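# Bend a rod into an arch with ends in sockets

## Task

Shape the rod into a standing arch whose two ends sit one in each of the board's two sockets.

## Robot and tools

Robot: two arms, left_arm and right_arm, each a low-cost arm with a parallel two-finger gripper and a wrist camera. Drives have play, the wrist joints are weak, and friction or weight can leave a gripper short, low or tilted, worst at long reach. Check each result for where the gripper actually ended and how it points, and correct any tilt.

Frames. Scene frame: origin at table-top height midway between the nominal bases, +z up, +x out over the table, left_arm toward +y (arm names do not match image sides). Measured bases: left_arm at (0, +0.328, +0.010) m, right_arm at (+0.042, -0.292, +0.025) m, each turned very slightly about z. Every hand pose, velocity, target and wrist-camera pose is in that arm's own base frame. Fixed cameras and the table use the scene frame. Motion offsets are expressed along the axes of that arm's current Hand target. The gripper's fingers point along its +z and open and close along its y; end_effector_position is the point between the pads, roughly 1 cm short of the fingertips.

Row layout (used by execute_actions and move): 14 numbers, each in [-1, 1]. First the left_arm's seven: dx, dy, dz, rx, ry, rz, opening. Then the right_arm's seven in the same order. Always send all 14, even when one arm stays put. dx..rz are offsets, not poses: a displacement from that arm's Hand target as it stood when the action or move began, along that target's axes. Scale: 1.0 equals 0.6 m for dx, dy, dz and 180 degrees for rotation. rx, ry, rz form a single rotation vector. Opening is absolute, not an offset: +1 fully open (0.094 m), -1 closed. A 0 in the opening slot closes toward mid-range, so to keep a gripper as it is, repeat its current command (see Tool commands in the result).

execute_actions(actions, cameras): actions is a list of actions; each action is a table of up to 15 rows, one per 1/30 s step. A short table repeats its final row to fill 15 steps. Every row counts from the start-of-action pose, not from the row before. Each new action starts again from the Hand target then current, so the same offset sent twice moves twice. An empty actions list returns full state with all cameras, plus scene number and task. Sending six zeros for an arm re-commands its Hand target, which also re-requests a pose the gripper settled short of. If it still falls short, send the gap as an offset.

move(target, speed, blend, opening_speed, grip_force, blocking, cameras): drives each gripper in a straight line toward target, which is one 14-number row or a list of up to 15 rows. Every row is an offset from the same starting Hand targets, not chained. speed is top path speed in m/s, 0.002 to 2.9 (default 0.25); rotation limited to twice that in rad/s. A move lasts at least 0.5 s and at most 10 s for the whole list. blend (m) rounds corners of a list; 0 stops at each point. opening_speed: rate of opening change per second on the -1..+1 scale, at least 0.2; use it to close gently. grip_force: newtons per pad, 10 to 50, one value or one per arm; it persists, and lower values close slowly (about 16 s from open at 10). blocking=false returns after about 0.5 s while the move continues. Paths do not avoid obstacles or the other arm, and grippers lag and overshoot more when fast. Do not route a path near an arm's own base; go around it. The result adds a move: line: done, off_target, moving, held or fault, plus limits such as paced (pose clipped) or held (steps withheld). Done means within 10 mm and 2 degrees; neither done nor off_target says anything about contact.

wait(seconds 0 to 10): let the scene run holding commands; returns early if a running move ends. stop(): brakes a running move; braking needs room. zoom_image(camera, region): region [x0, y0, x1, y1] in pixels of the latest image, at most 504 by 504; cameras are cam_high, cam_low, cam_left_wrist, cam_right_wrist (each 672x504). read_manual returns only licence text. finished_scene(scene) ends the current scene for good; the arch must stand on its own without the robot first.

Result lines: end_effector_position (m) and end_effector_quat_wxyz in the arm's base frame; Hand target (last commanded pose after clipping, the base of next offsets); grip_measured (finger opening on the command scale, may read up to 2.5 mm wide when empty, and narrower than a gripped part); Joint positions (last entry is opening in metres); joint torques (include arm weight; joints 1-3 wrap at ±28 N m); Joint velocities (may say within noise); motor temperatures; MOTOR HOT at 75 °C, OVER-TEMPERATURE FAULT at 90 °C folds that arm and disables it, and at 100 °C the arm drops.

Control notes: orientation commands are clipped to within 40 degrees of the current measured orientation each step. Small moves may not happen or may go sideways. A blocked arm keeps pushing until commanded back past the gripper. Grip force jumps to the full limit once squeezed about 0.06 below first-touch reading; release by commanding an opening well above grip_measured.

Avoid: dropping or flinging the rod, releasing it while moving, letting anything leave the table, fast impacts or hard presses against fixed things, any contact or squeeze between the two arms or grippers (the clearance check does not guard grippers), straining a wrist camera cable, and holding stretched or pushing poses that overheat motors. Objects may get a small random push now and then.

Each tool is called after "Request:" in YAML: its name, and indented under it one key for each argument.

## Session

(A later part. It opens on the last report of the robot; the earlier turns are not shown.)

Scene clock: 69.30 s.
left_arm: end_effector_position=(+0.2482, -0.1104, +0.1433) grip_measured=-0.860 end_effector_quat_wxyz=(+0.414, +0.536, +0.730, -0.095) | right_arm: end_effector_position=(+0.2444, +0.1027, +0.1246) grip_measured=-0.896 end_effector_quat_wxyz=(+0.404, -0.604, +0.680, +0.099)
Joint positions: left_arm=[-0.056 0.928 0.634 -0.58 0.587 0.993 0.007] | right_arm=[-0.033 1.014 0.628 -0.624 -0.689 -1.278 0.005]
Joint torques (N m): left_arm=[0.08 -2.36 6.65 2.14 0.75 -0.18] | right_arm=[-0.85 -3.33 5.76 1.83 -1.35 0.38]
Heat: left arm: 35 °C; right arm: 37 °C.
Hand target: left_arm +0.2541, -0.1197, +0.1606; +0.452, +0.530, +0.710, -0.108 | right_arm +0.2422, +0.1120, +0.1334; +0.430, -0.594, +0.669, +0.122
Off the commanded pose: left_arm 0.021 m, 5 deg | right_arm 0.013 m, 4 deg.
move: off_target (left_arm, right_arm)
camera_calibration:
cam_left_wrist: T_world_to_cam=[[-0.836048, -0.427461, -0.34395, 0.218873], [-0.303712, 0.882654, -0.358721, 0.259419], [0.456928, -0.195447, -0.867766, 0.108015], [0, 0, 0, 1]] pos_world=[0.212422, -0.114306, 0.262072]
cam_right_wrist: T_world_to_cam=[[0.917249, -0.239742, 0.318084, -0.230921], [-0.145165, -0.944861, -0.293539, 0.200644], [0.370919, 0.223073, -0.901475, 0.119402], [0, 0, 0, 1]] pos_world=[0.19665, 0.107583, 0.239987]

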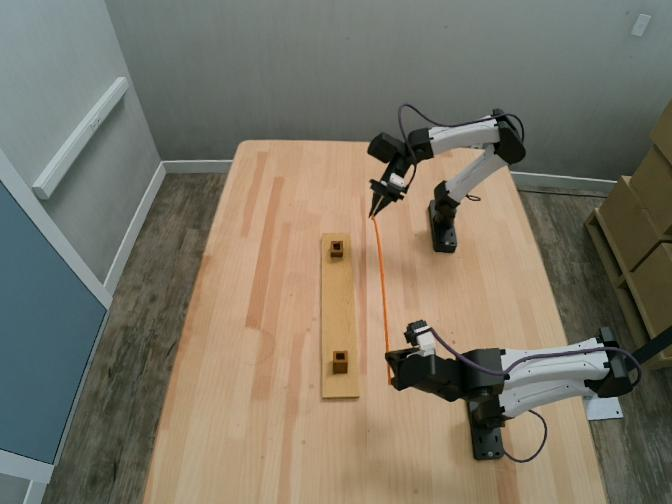

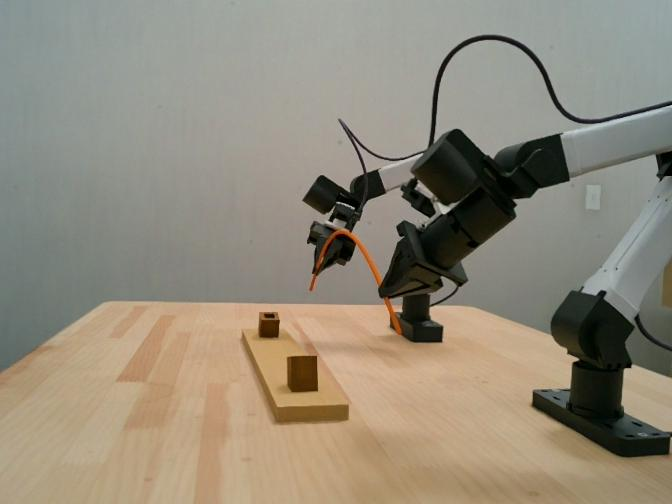

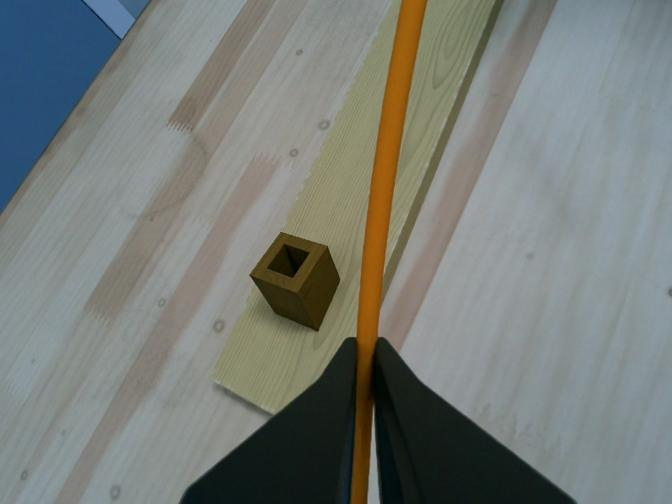

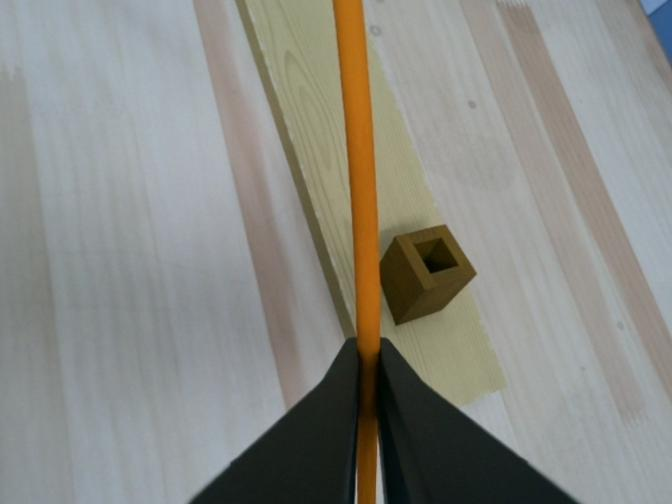

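Request:
move:
  target: [-0.0508, 0.0673, 0.0608, -0.0932, -0.096, -0.0534, -1, -0.0465, -0.074, 0.058, 0.0824, -0.0941, 0.0722, -1]
  speed: 0.12
  cameras: ["cam_high", "cam_low", "cam_left_wrist"]

Request:
zoom_image:
  camera: "cam_high"
  region: [320, 315, 400, 385]

Request:
zoom_image:
  camera: "cam_high"
  region: [320, 200, 400, 270]

Request:
zoom_image:
  camera: "cam_low"
  region: [240, 190, 400, 420]

Request:
zoom_image:
  camera: "cam_left_wrist"
  region: [310, 310, 430, 420]

Scene clock: 88.77 s.
left_arm: end_effector_position=(+0.3070, -0.1369, +0.1598) grip_measured=-0.860 end_effector_quat_wxyz=(+0.590, +0.382, +0.704, -0.103) | right_arm: end_effector_position=(+0.2986, +0.1337, +0.1437) grip_measured=-0.896 end_effector_quat_wxyz=(+0.572, -0.435, +0.680, +0.145)
Joint positions: left_arm=[-0.187 1.009 0.342 0.345 0.46 0.471 0.007] | right_arm=[0.068 1.083 0.343 0.332 -0.706 -0.594 0.005]
Joint torques (N m): left_arm=[-1.33 -1.46 6.64 2.71 0.14 -0.26] | right_arm=[0.96 -1.73 5.82 2.78 -0.6 0.56]
Heat: left arm: 37 °C; right arm: 36 °C.
Hand target: left_arm +0.3086, -0.1459, +0.1760; +0.614, +0.376, +0.684, -0.119 | right_arm +0.2949, +0.1430, +0.1481; +0.579, -0.431, +0.671, +0.169
Off the commanded pose: left_arm 0.019 m, 4 deg | right_arm 0.011 m, 3 deg.
move: off_target (left_arm, right_arm)
camera_calibration:
cam_left_wrist: T_world_to_cam=[[-0.621316, -0.710967, -0.329383, 0.155301], [-0.348868, 0.627405, -0.696171, 0.339324], [0.701611, -0.317631, -0.63785, -0.0383005], [0, 0, 0, 1]] pos_world=[0.241742, -0.114645, 0.262951]
Images, in order (width x height): cam_high 672x504, cam_low 672x504, cam_left_wrist 672x504.

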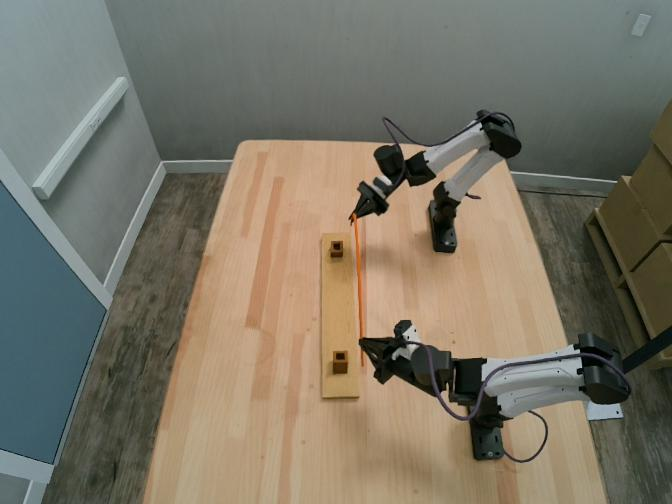

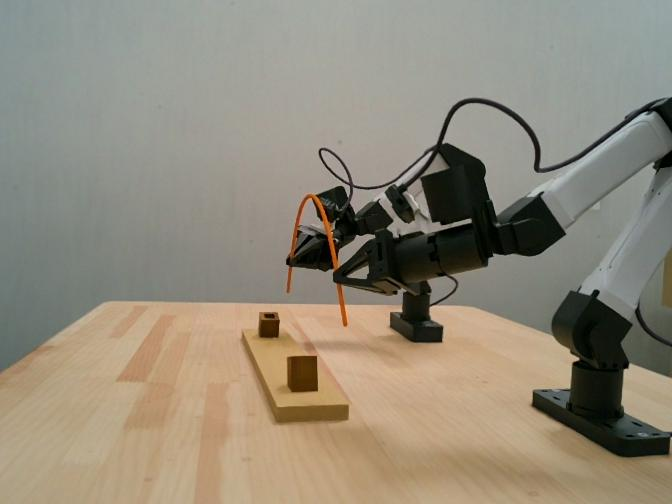

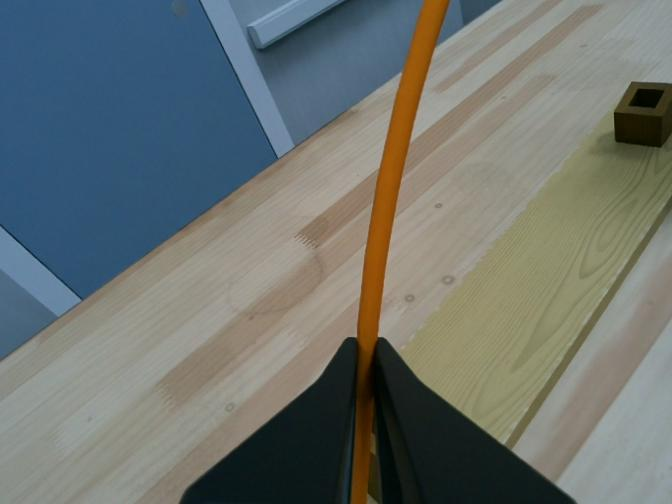

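Scaled by 6.300 from the camera's 672x504 image, which has a finer 960x720 frame.

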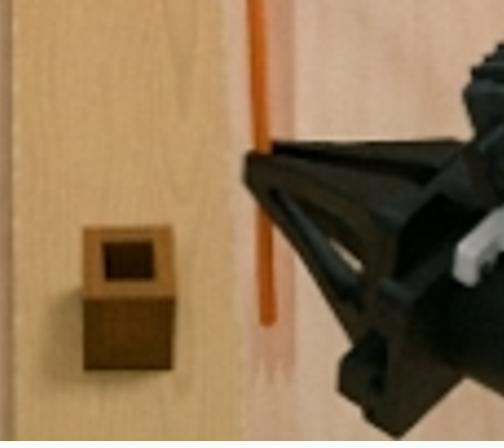

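Scaled by 6.300 from the camera's 672x504 image, which has a finer 960x720 frame.

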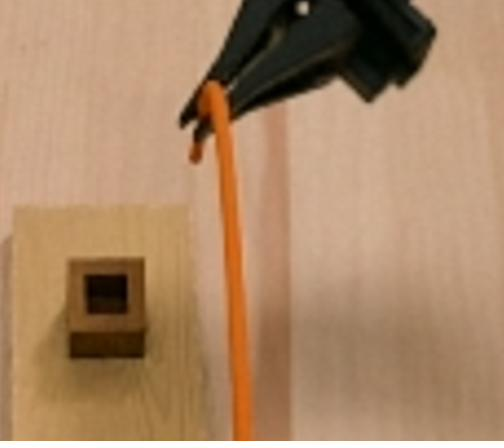

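Scaled by 2.191 from the camera's 672x504 image, which has a finer 960x720 frame.

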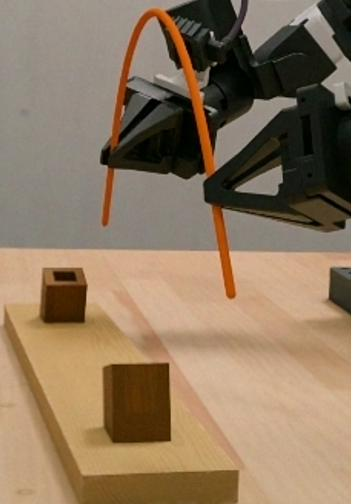

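Scaled by 4.200 from the camera's 672x504 image, which has a finer 960x720 frame.

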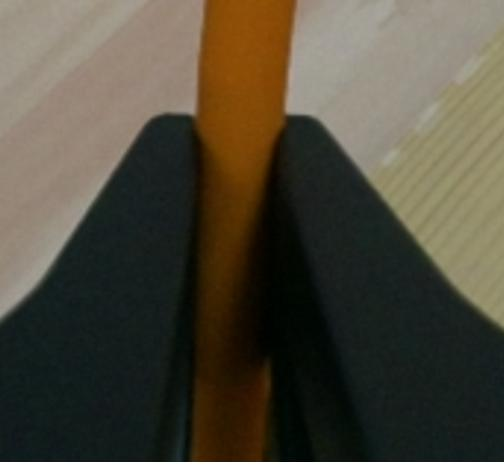

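Request:
move:
  target: [0.0015, 0.0162, 0.089, -0.0786, -0.1062, -0.0797, -1, 0.0075, -0.0282, 0.099, 0.0635, -0.0378, 0.0915, -1]
  speed: 0.1
  cameras: ["cam_high", "cam_low", "cam_left_wrist"]

Request:
zoom_image:
  camera: "cam_high"
  region: [320, 330, 360, 370]

Request:
zoom_image:
  camera: "cam_high"
  region: [317, 220, 357, 260]

Request:
zoom_image:
  camera: "cam_low"
  region: [230, 180, 380, 420]

Request:
zoom_image:
  camera: "cam_low"
  region: [245, 285, 325, 405]

Request:
zoom_image:
  camera: "cam_left_wrist"
  region: [310, 310, 430, 420]

Scene clock: 105.63 s.
left_arm: end_effector_position=(+0.3531, -0.1595, +0.1271) grip_measured=-0.860 end_effector_quat_wxyz=(+0.680, +0.207, +0.691, -0.131) | right_arm: end_effector_position=(+0.3477, +0.1645, +0.1206) grip_measured=-0.896 end_effector_quat_wxyz=(+0.615, -0.273, +0.718, +0.178)
Joint positions: left_arm=[-0.378 1.71 0.236 1.434 0.104 0.105 0.007] | right_arm=[0.285 1.53 0.297 1.04 -0.353 -0.149 0.005]
Joint torques (N m): left_arm=[-1.54 -4.12 5.94 3.29 0.04 -0.34] | right_arm=[1.03 -3.92 5.11 3.16 -0.32 0.74]
Motor temperatures (°C): left_arm=[22 26 36 42 23 23 24] | right_arm=[26 25 36 35 26 23 24]
Heat: left arm: 42 °C; right arm: 36 °C.
Hand target: left_arm +0.3551, -0.1722, +0.1664; +0.740, +0.185, +0.624, -0.170 | right_arm +0.3458, +0.1747, +0.1324; +0.628, -0.260, +0.704, +0.208
Off the commanded pose: left_arm 0.041 m, 11 deg | right_arm 0.016 m, 4 deg.
joint sent to its limit (left arm) — joint 4 (wrist pitch), upper limit. The joint targets are off in position and orientation.
move: off_target (left_arm, right_arm)
camera_calibration:
cam_left_wrist: T_world_to_cam=[[-0.420756, -0.900043, -0.113523, 0.0286184], [-0.38259, 0.28952, -0.877384, 0.327863], [0.82255, -0.325732, -0.466164, -0.164448], [0, 0, 0, 1]] pos_world=[0.272745, -0.122731, 0.214251]
Images, in order (width x height): cam_high 672x504, cam_low 672x504, cam_left_wrist 672x504.

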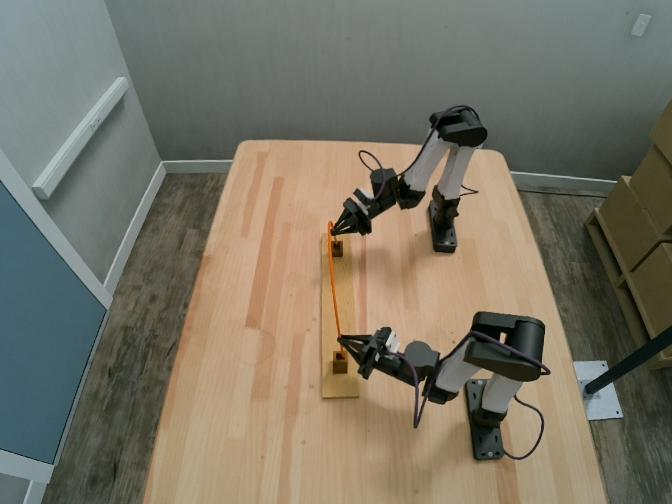

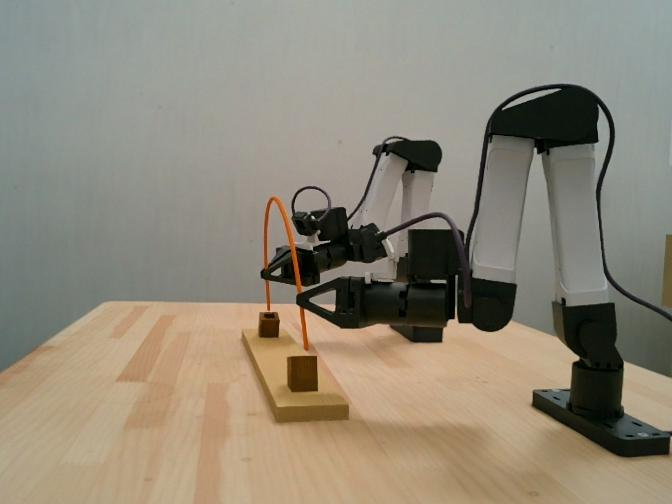

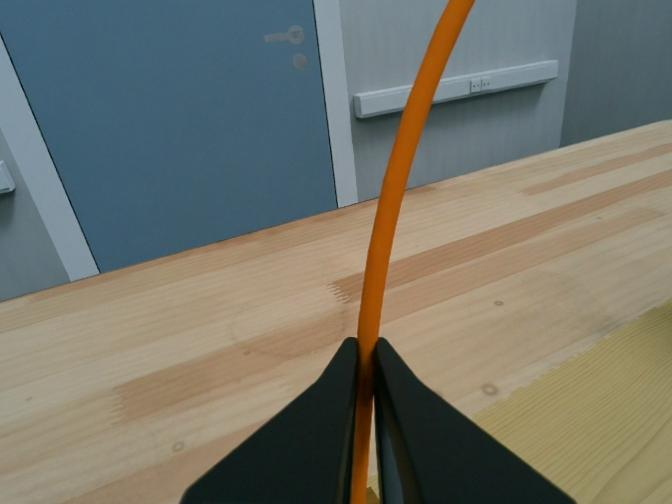

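Scaled by 12.600 from the camera's 672x504 image, which has a finer 960x720 frame.

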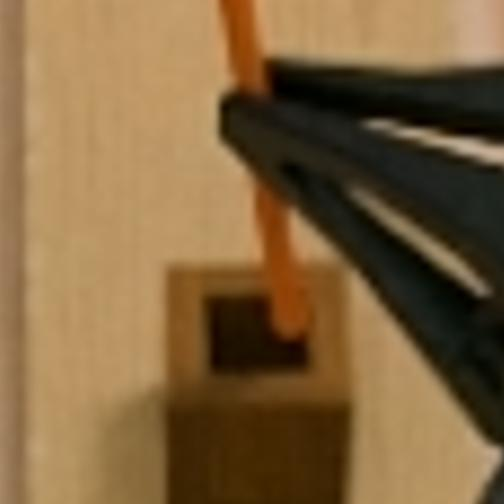

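Scaled by 12.600 from the camera's 672x504 image, which has a finer 960x720 frame.

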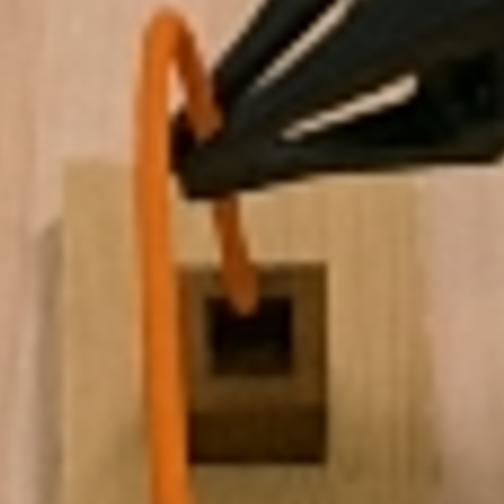

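Scaled by 2.100 from the camera's 672x504 image, which has a finer 960x720 frame.

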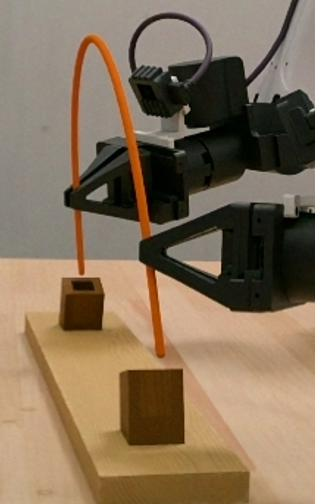

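Scaled by 4.200 from the camera's 672x504 image, which has a finer 960x720 frame.

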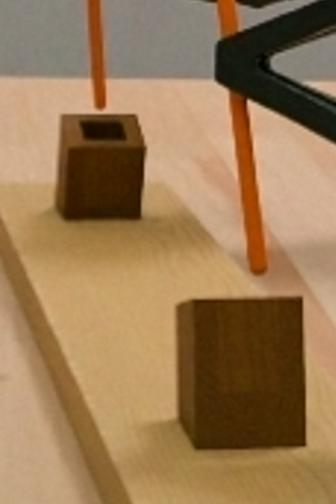

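Scaled by 4.200 from the camera's 672x504 image, which has a finer 960x720 frame.

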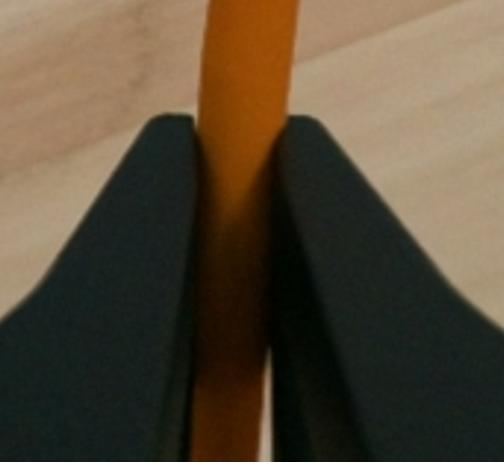

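Request:
move:
  target: [0.0202, 0.006, 0.0077, 0.0044, 0.037, 0.0135, -1, 0, 0, 0, 0, 0, 0, -1]
  speed: 0.06
  cameras: ["cam_high", "cam_low"]

Request:
zoom_image:
  camera: "cam_high"
  region: [320, 330, 360, 370]

Request:
zoom_image:
  camera: "cam_high"
  region: [317, 220, 357, 260]

Request:
zoom_image:
  camera: "cam_low"
  region: [245, 285, 325, 405]

Scene clock: 136.60 s.
left_arm: end_effector_position=(+0.3606, -0.1625, +0.1334) grip_measured=-0.860 end_effector_quat_wxyz=(+0.687, +0.212, +0.684, -0.125) | right_arm: end_effector_position=(+0.3483, +0.1639, +0.1213) grip_measured=-0.896 end_effector_quat_wxyz=(+0.617, -0.270, +0.718, +0.177)
Joint positions: left_arm=[-0.378 1.71 0.27 1.414 0.104 0.123 0.007] | right_arm=[0.285 1.53 0.297 1.043 -0.349 -0.145 0.005]
Joint torques (N m): left_arm=[-0.31 -6.6 6.15 2.19 0.19 -0.05] | right_arm=[1.05 -3.85 5.08 3.14 -0.36 0.69]
Motor temperatures (°C): left_arm=[22 25 36 54 22 23 24] | right_arm=[26 25 35 39 25 23 24]
Heat: left arm: 54 °C; right arm: 39 °C.
Hand target: left_arm +0.3628, -0.1716, +0.1554; +0.705, +0.213, +0.660, -0.147 | right_arm +0.3458, +0.1747, +0.1324; +0.628, -0.260, +0.704, +0.208
Off the commanded pose: left_arm 0.024 m, 4 deg | right_arm 0.016 m, 4 deg.
move: off_target (left_arm, right_arm)
Images, in order (width x height): cam_high 672x504, cam_low 672x504.

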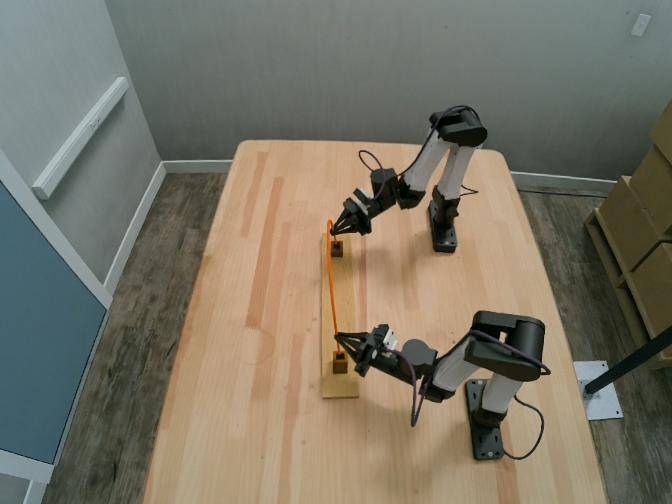

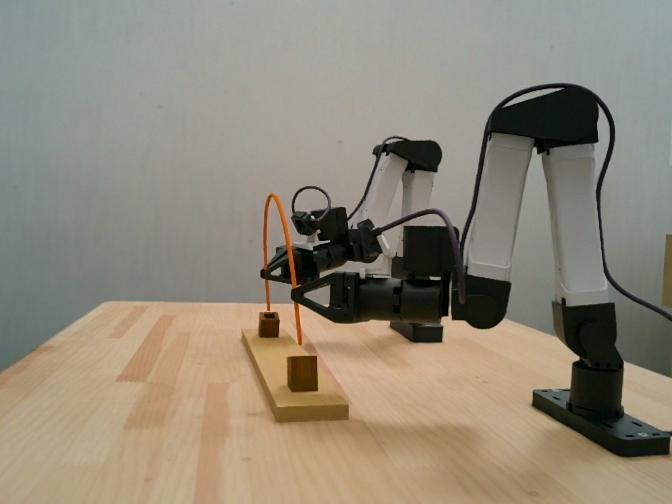

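Scaled by 12.600 from the camera's 672x504 image, which has a finer 960x720 frame.

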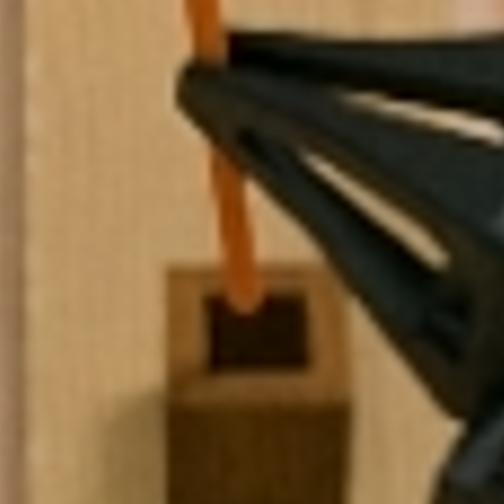

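Scaled by 12.600 from the camera's 672x504 image, which has a finer 960x720 frame.

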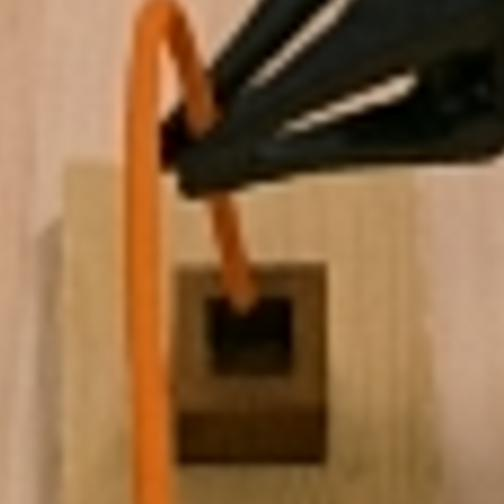

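Scaled by 4.200 from the camera's 672x504 image, which has a finer 960x720 frame.

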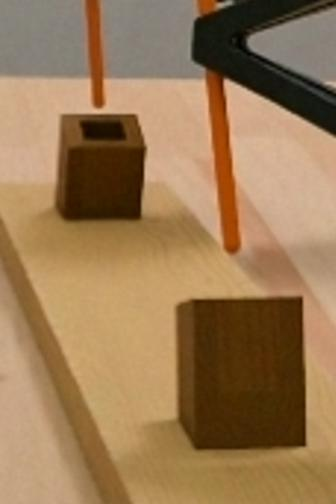

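Request:
execute_actions:
  actions: []
  cameras: ["all"]

Scene clock: 147.30 s.
left_arm: end_effector_position=(+0.3606, -0.1625, +0.1334) grip_measured=-0.860 end_effector_quat_wxyz=(+0.687, +0.212, +0.684, -0.125) | right_arm: end_effector_position=(+0.3483, +0.1639, +0.1213) grip_measured=-0.896 end_effector_quat_wxyz=(+0.617, -0.270, +0.718, +0.177)
Joint positions: left_arm=[-0.378 1.71 0.27 1.414 0.104 0.123 0.007] | right_arm=[0.285 1.53 0.297 1.043 -0.349 -0.145 0.005]
Joint velocities: within noise
Joint torques (N m): left_arm=[-0.31 -6.6 6.15 2.19 0.19 -0.05] | right_arm=[1.06 -3.85 5.11 3.14 -0.37 0.69]
Motor temperatures (°C): left_arm=[22 26 36 50 22 23 25] | right_arm=[26 25 35 42 25 23 24]
Heat: left arm: 50 °C; right arm: 42 °C.
Hand target: left_arm +0.3628, -0.1716, +0.1554; +0.705, +0.213, +0.660, -0.147 | right_arm +0.3458, +0.1747, +0.1324; +0.628, -0.260, +0.704, +0.208
Tool commands: left_gripper/opening=-1.0 right_gripper/opening=-1.0
Off the commanded pose: left_arm 0.024 m, 4 deg | right_arm 0.016 m, 4 deg.
camera_calibration:
cam_left_wrist: T_world_to_cam=[[-0.41865, -0.898415, -0.132599, 0.0318968], [-0.363559, 0.299602, -0.882079, 0.332618], [0.8322, -0.321075, -0.452056, -0.173322], [0, 0, 0, 1]] pos_world=[0.278518, -0.126646, 0.219274]
cam_right_wrist: T_world_to_cam=[[0.634296, -0.771081, 0.0556999, -0.0930498], [-0.44383, -0.422194, -0.790422, 0.351187], [0.632996, 0.476641, -0.610025, -0.103957], [0, 0, 0, 1]] pos_world=[0.280693, 0.12607, 0.219352]

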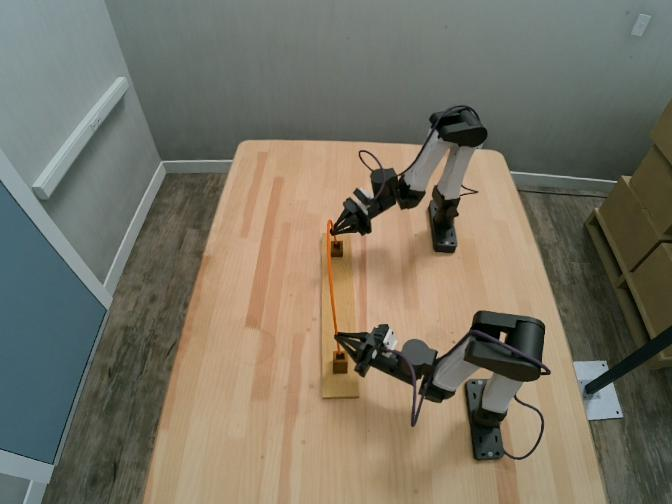

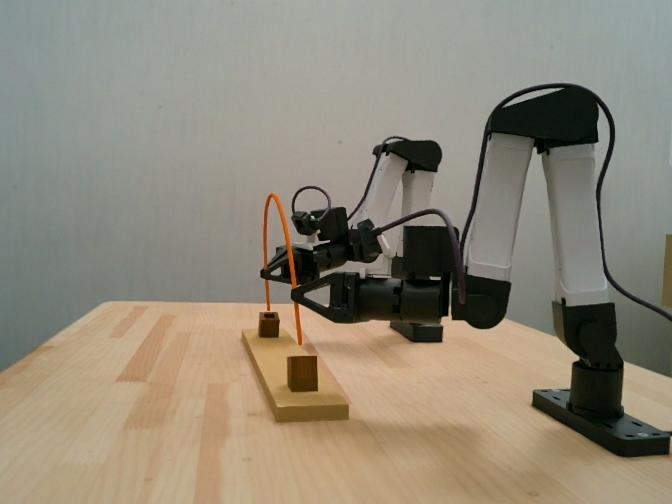

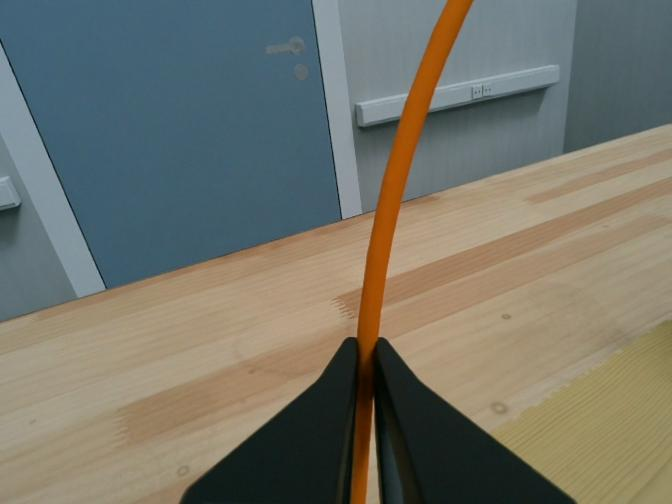

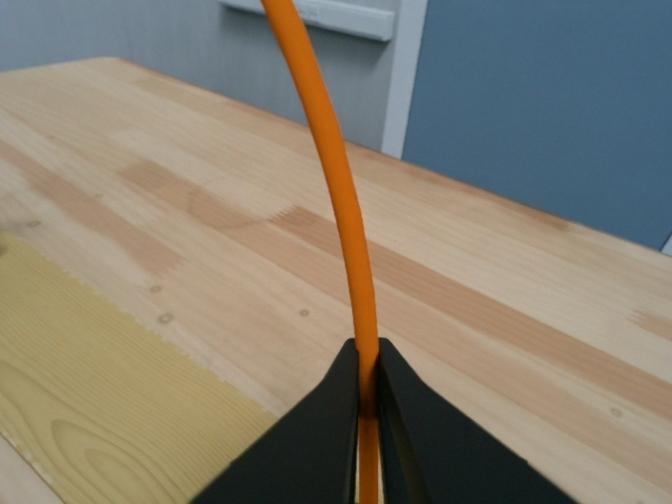

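Request:
zoom_image:
  camera: "cam_high"
  region: [320, 330, 360, 370]

Request:
zoom_image:
  camera: "cam_high"
  region: [317, 220, 357, 260]

Request:
zoom_image:
  camera: "cam_low"
  region: [235, 185, 355, 405]

Scaled by 12.600 from the camera's 672x504 image, which has a finer 960x720 frame.

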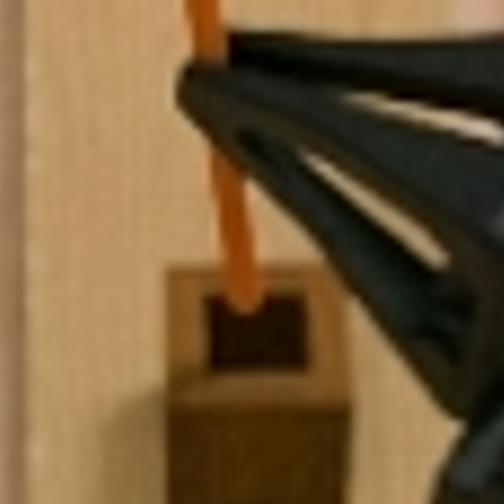

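Scaled by 12.600 from the camera's 672x504 image, which has a finer 960x720 frame.

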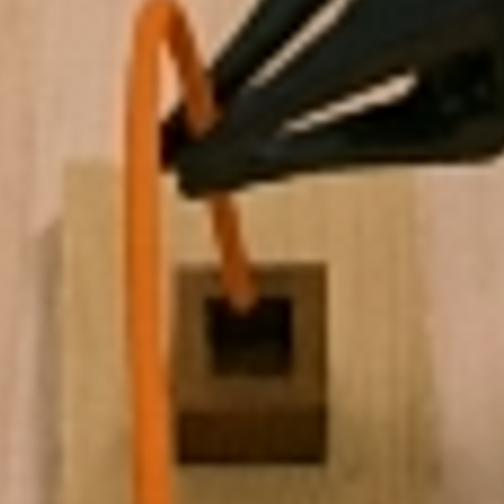

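Scaled by 2.291 from the camera's 672x504 image, which has a finer 960x720 frame.

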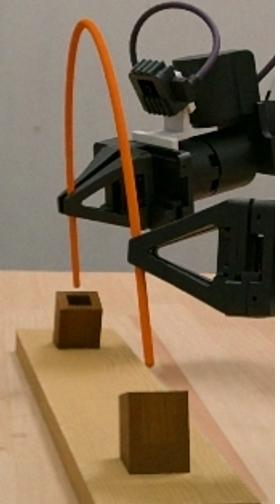

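Request:
move:
  target: [0.0463, 0.0016, -0.0031, 0.0017, 0.0101, 0.0165, -1.0, 0.0431, -0.0065, 0.0012, 0.0014, 0.0095, -0.0137, -1.0]
  speed: 0.05
  cameras: ["cam_high", "cam_low"]

Request:
zoom_image:
  camera: "cam_high"
  region: [320, 330, 360, 370]

Request:
zoom_image:
  camera: "cam_high"
  region: [317, 220, 357, 260]

Request:
zoom_image:
  camera: "cam_low"
  region: [235, 185, 355, 405]

Scene clock: 156.40 s.
left_arm: end_effector_position=(+0.3640, -0.1560, +0.0992) grip_measured=-0.860 end_effector_quat_wxyz=(+0.659, +0.231, +0.709, -0.099) | right_arm: end_effector_position=(+0.3474, +0.1637, +0.0946) grip_measured=-0.896 end_effector_quat_wxyz=(+0.604, -0.277, +0.727, +0.172)
Joint positions: left_arm=[-0.359 1.811 0.27 1.429 0.104 0.177 0.007] | right_arm=[0.285 1.652 0.277 1.149 -0.349 -0.165 0.005]
Joint torques (N m): left_arm=[-0.29 -4.57 4.33 3.09 0.4 0] | right_arm=[-0.43 -4.36 3.97 3.26 -0.47 0.26]
Heat: left arm: 49 °C; right arm: 43 °C.
Hand target: left_arm +0.3640, -0.1678, +0.1279; +0.697, +0.234, +0.665, -0.127 | right_arm +0.3468, +0.1694, +0.1068; +0.622, -0.277, +0.708, +0.189
Off the commanded pose: left_arm 0.031 m, 7 deg | right_arm 0.013 m, 4 deg.
move: off_target (left_arm, right_arm)
Images, in order (width x height): cam_high 672x504, cam_low 672x504.

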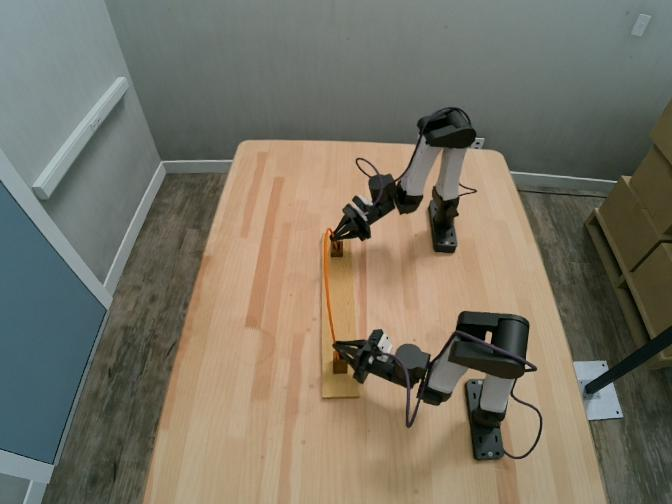

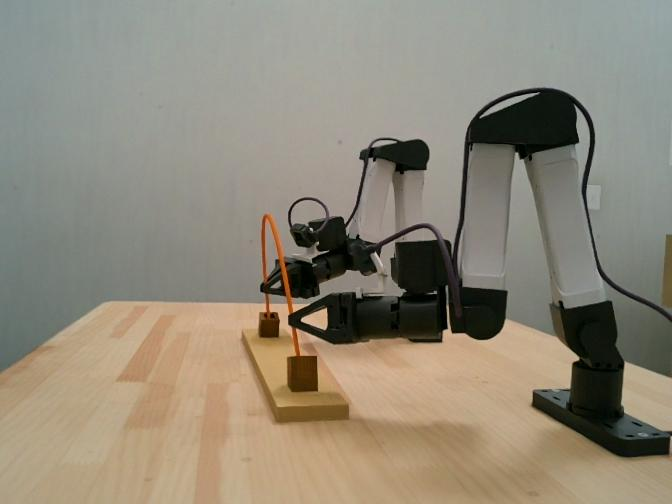

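Scaled by 12.600 from the camera's 672x504 image, which has a finer 960x720 frame.

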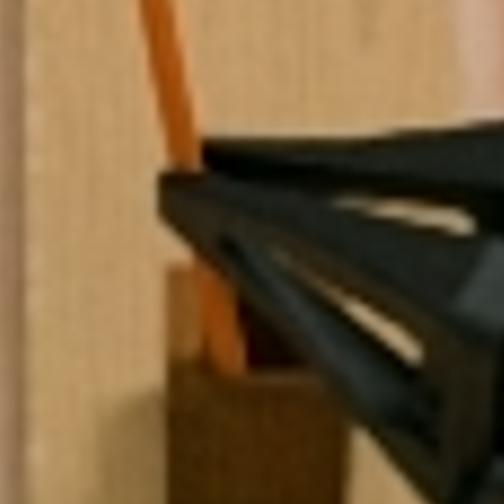

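Scaled by 12.600 from the camera's 672x504 image, which has a finer 960x720 frame.

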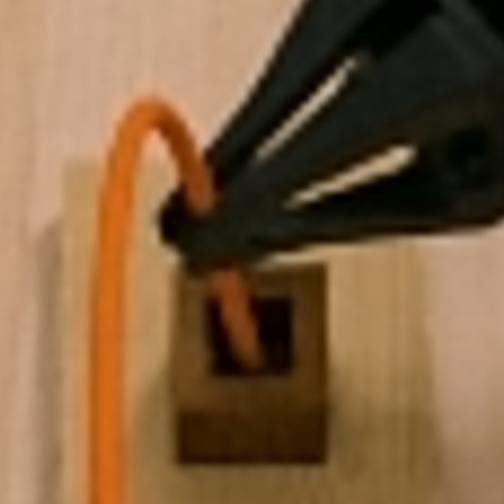

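Scaled by 2.291 from the camera's 672x504 image, which has a finer 960x720 frame.

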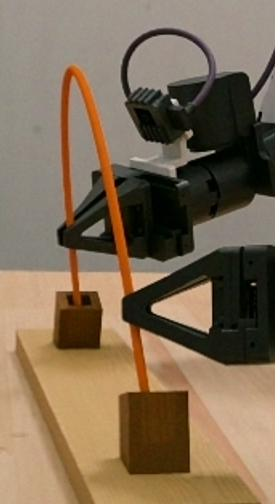

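Request:
move:
  target: [0.0224, -0.0052, -0.0070, 0.0017, 0.0107, -0.0067, -1.0, 0.0338, -0.0043, -0.0039, 0.0072, -0.0160, -0.0376, -1.0]
  speed: 0.05
  cameras: ["cam_high", "cam_low"]

Request:
zoom_image:
  camera: "cam_high"
  region: [320, 330, 360, 370]

Request:
zoom_image:
  camera: "cam_high"
  region: [317, 220, 357, 260]

Request:
zoom_image:
  camera: "cam_low"
  region: [235, 185, 355, 405]

Scene clock: 192.63 s.
left_arm: end_effector_position=(+0.3617, -0.1552, +0.0888) grip_measured=-0.860 end_effector_quat_wxyz=(+0.649, +0.232, +0.718, -0.099) | right_arm: end_effector_position=(+0.3476, +0.1597, +0.0820) grip_measured=-0.896 end_effector_quat_wxyz=(+0.642, -0.303, +0.691, +0.140)
Joint positions: left_arm=[-0.359 1.836 0.263 1.434 0.104 0.177 0.007] | right_arm=[0.274 1.878 0.239 1.493 -0.35 -0.249 0.005]
Joint torques (N m): left_arm=[-0.36 -4.41 3.36 3.14 0.4 -0.16] | right_arm=[-0.9 -3.84 2.29 3.17 -0.48 0.1]
Motor temperatures (°C): left_arm=[22 27 34 60 23 23 25] | right_arm=[25 25 35 45 25 23 25]
Heat: left arm: 60 °C; right arm: 45 °C.
Hand target: left_arm +0.3600, -0.1666, +0.1141; +0.684, +0.231, +0.679, -0.133 | right_arm +0.3451, +0.1628, +0.0874; +0.653, -0.306, +0.676, +0.151
Off the commanded pose: left_arm 0.028 m, 7 deg | right_arm 0.007 m, 2 deg.
move: off_target (left_arm)
Images, in order (width x height): cam_high 672x504, cam_low 672x504.

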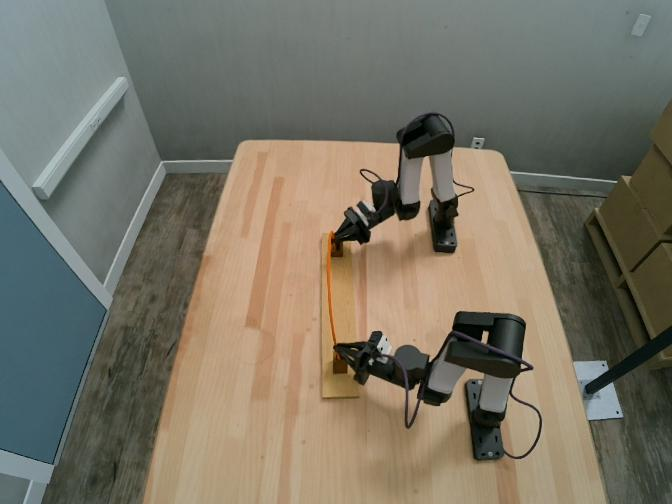

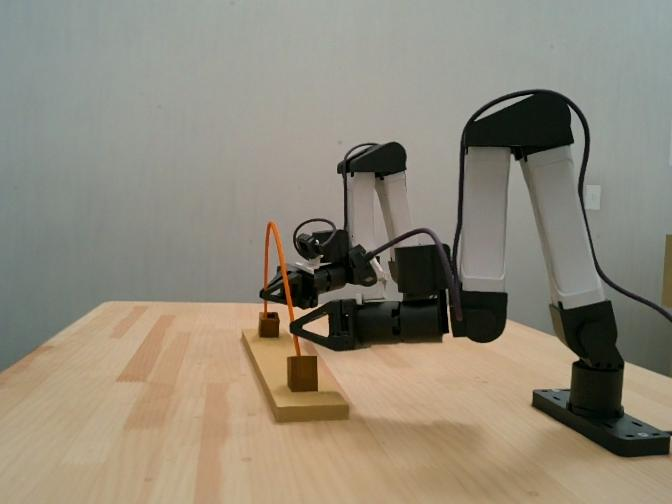

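Scaled by 12.600 from the camera's 672x504 image, which has a finer 960x720 frame.

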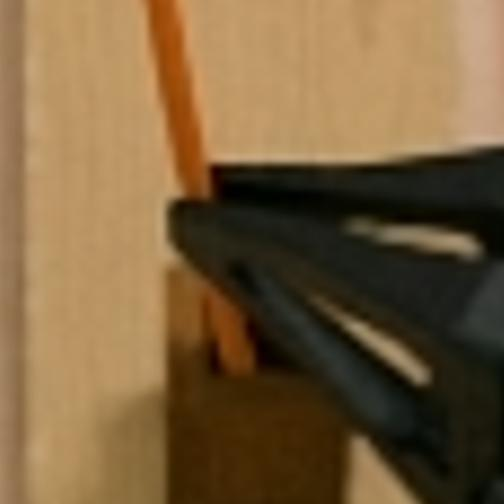

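Scaled by 12.600 from the camera's 672x504 image, which has a finer 960x720 frame.

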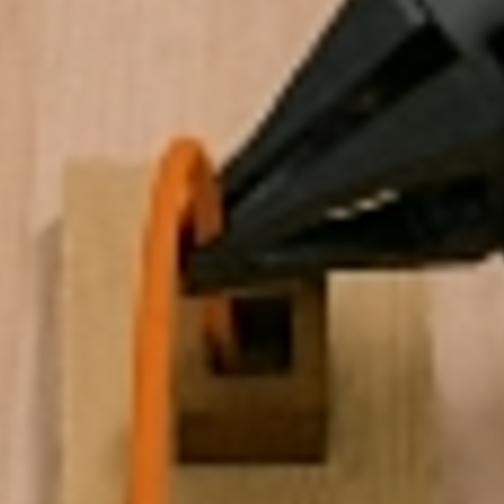

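Scaled by 2.291 from the camera's 672x504 image, which has a finer 960x720 frame.

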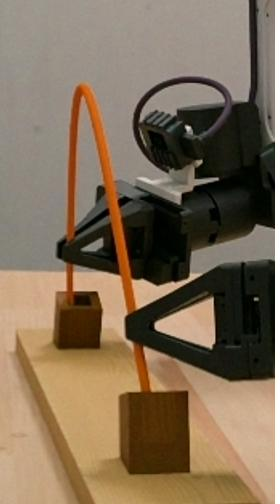

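Request:
move:
  target: [0.0060, -0.0007, 0.0, 0, 0, 0, -1.0, 0.0146, 0.0008, -0.0027, 0, 0, 0, -1.0]
  speed: 0.04
  cameras: []

Request:
move:
  target: [0, 0, 0, 0, 0, 0, -0.78, 0, 0, 0, 0, 0, 0, -1.0]
  speed: 0.05
  opening_speed: 0.2
  cameras: ["cam_high", "cam_low", "cam_left_wrist"]

Request:
zoom_image:
  camera: "cam_high"
  region: [320, 330, 360, 370]

Request:
zoom_image:
  camera: "cam_low"
  region: [235, 185, 355, 405]

Scene clock: 199.57 s.
left_arm: end_effector_position=(+0.3617, -0.1552, +0.0876) grip_measured=-0.860 end_effector_quat_wxyz=(+0.648, +0.233, +0.718, -0.099) | right_arm: end_effector_position=(+0.3470, +0.1609, +0.0800) grip_measured=-0.896 end_effector_quat_wxyz=(+0.640, -0.311, +0.688, +0.145)
Joint positions: left_arm=[-0.359 1.842 0.263 1.438 0.104 0.177 0.007] | right_arm=[0.265 1.889 0.243 1.494 -0.379 -0.258 0.005]
Joint torques (N m): left_arm=[-0.35 -3.29 3.22 3.26 0.4 -0.15] | right_arm=[-1.06 -1.76 1.52 3.36 -0.32 0.11]
Motor temperatures (°C): left_arm=[22 27 34 61 23 23 25] | right_arm=[25 25 35 47 25 23 25]
Heat: left arm: 61 °C; right arm: 47 °C.
Hand target: left_arm +0.3599, -0.1665, +0.1104; +0.684, +0.231, +0.679, -0.133 | right_arm +0.3439, +0.1603, +0.0789; +0.653, -0.306, +0.676, +0.151
Off the commanded pose: left_arm 0.026 m, 7 deg | right_arm 0.003 m, 2 deg.
joint sent to its limit (left arm) — joint 4 (wrist pitch), upper limit. The joint targets are off in position, not in orientation.
joint sent to its limit (right arm) — joint 4 (wrist pitch), upper limit. The joint targets are off in position, not in orientation.
move: off_target (left_arm)
No camera images: "cameras" was empty.

Scene clock: 201.30 s.
left_arm: end_effector_position=(+0.3608, -0.1568, +0.0859) grip_measured=-0.782 end_effector_quat_wxyz=(+0.645, +0.231, +0.720, -0.108) | right_arm: end_effector_position=(+0.3472, +0.1607, +0.0800) grip_measured=-0.896 end_effector_quat_wxyz=(+0.640, -0.311, +0.688, +0.145)
Joint positions: left_arm=[-0.359 1.847 0.263 1.438 0.115 0.161 0.01] | right_arm=[0.265 1.889 0.243 1.494 -0.378 -0.258 0.005]
Joint torques (N m): left_arm=[-0.36 -3.63 3.22 3.26 0.3 -0.01] | right_arm=[-1.07 -1.76 1.52 3.36 -0.32 0.11]
Motor temperatures (°C): left_arm=[22 27 34 60 23 23 25] | right_arm=[25 25 34 47 25 23 25]
Heat: left arm: 60 °C; right arm: 47 °C.
Hand target: left_arm +0.3599, -0.1665, +0.1104; +0.684, +0.231, +0.679, -0.133 | right_arm +0.3439, +0.1603, +0.0789; +0.653, -0.306, +0.676, +0.151
Off the commanded pose: left_arm 0.026 m, 7 deg | right_arm 0.003 m, 2 deg.
joint sent to its limit (left arm) — joint 4 (wrist pitch), upper limit. The joint targets are off in position, not in orientation.
joint sent to its limit (right arm) — joint 4 (wrist pitch), upper limit. The joint targets are off in position, not in orientation.
move: off_target (left_arm)
camera_calibration:
cam_left_wrist: T_world_to_cam=[[-0.428541, -0.889098, -0.160801, 0.0382355], [-0.445323, 0.362698, -0.81862, 0.323038], [0.786155, -0.279204, -0.551367, -0.161409], [0, 0, 0, 1]] pos_world=[0.287134, -0.128236, 0.181598]
Images, in order (width x height): cam_high 672x504, cam_low 672x504, cam_left_wrist 672x504.

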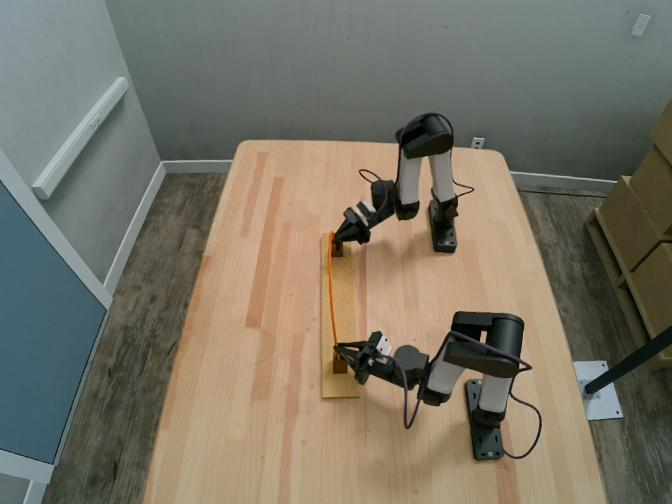

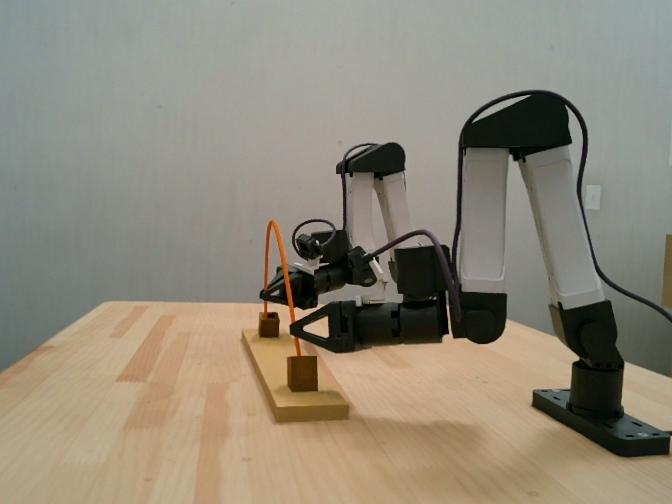

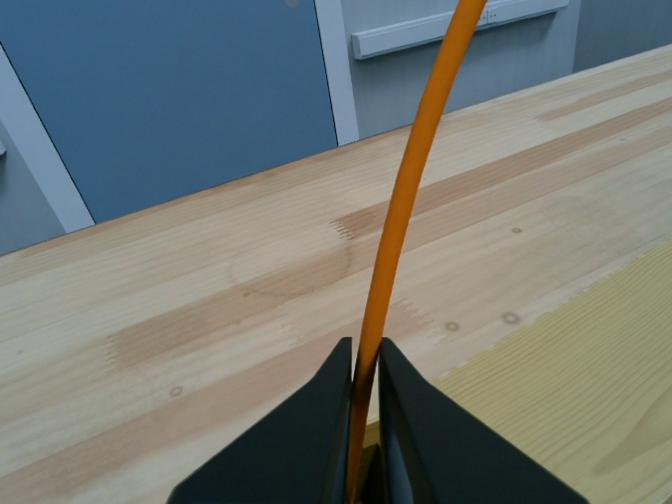

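Scaled by 12.600 from the camera's 672x504 image, which has a finer 960x720 frame.

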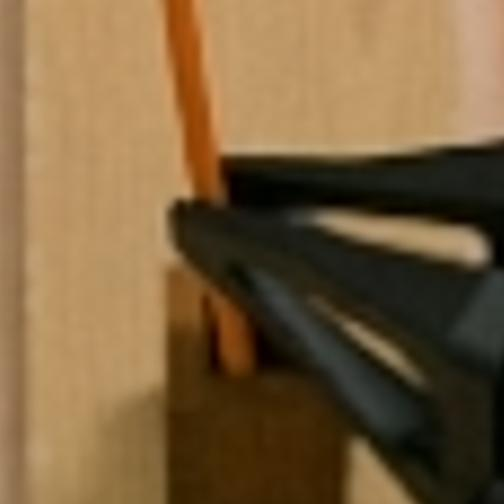

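Scaled by 2.291 from the camera's 672x504 image, which has a finer 960x720 frame.

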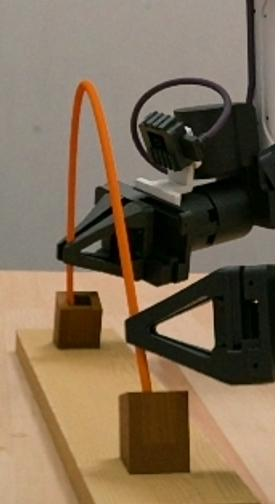

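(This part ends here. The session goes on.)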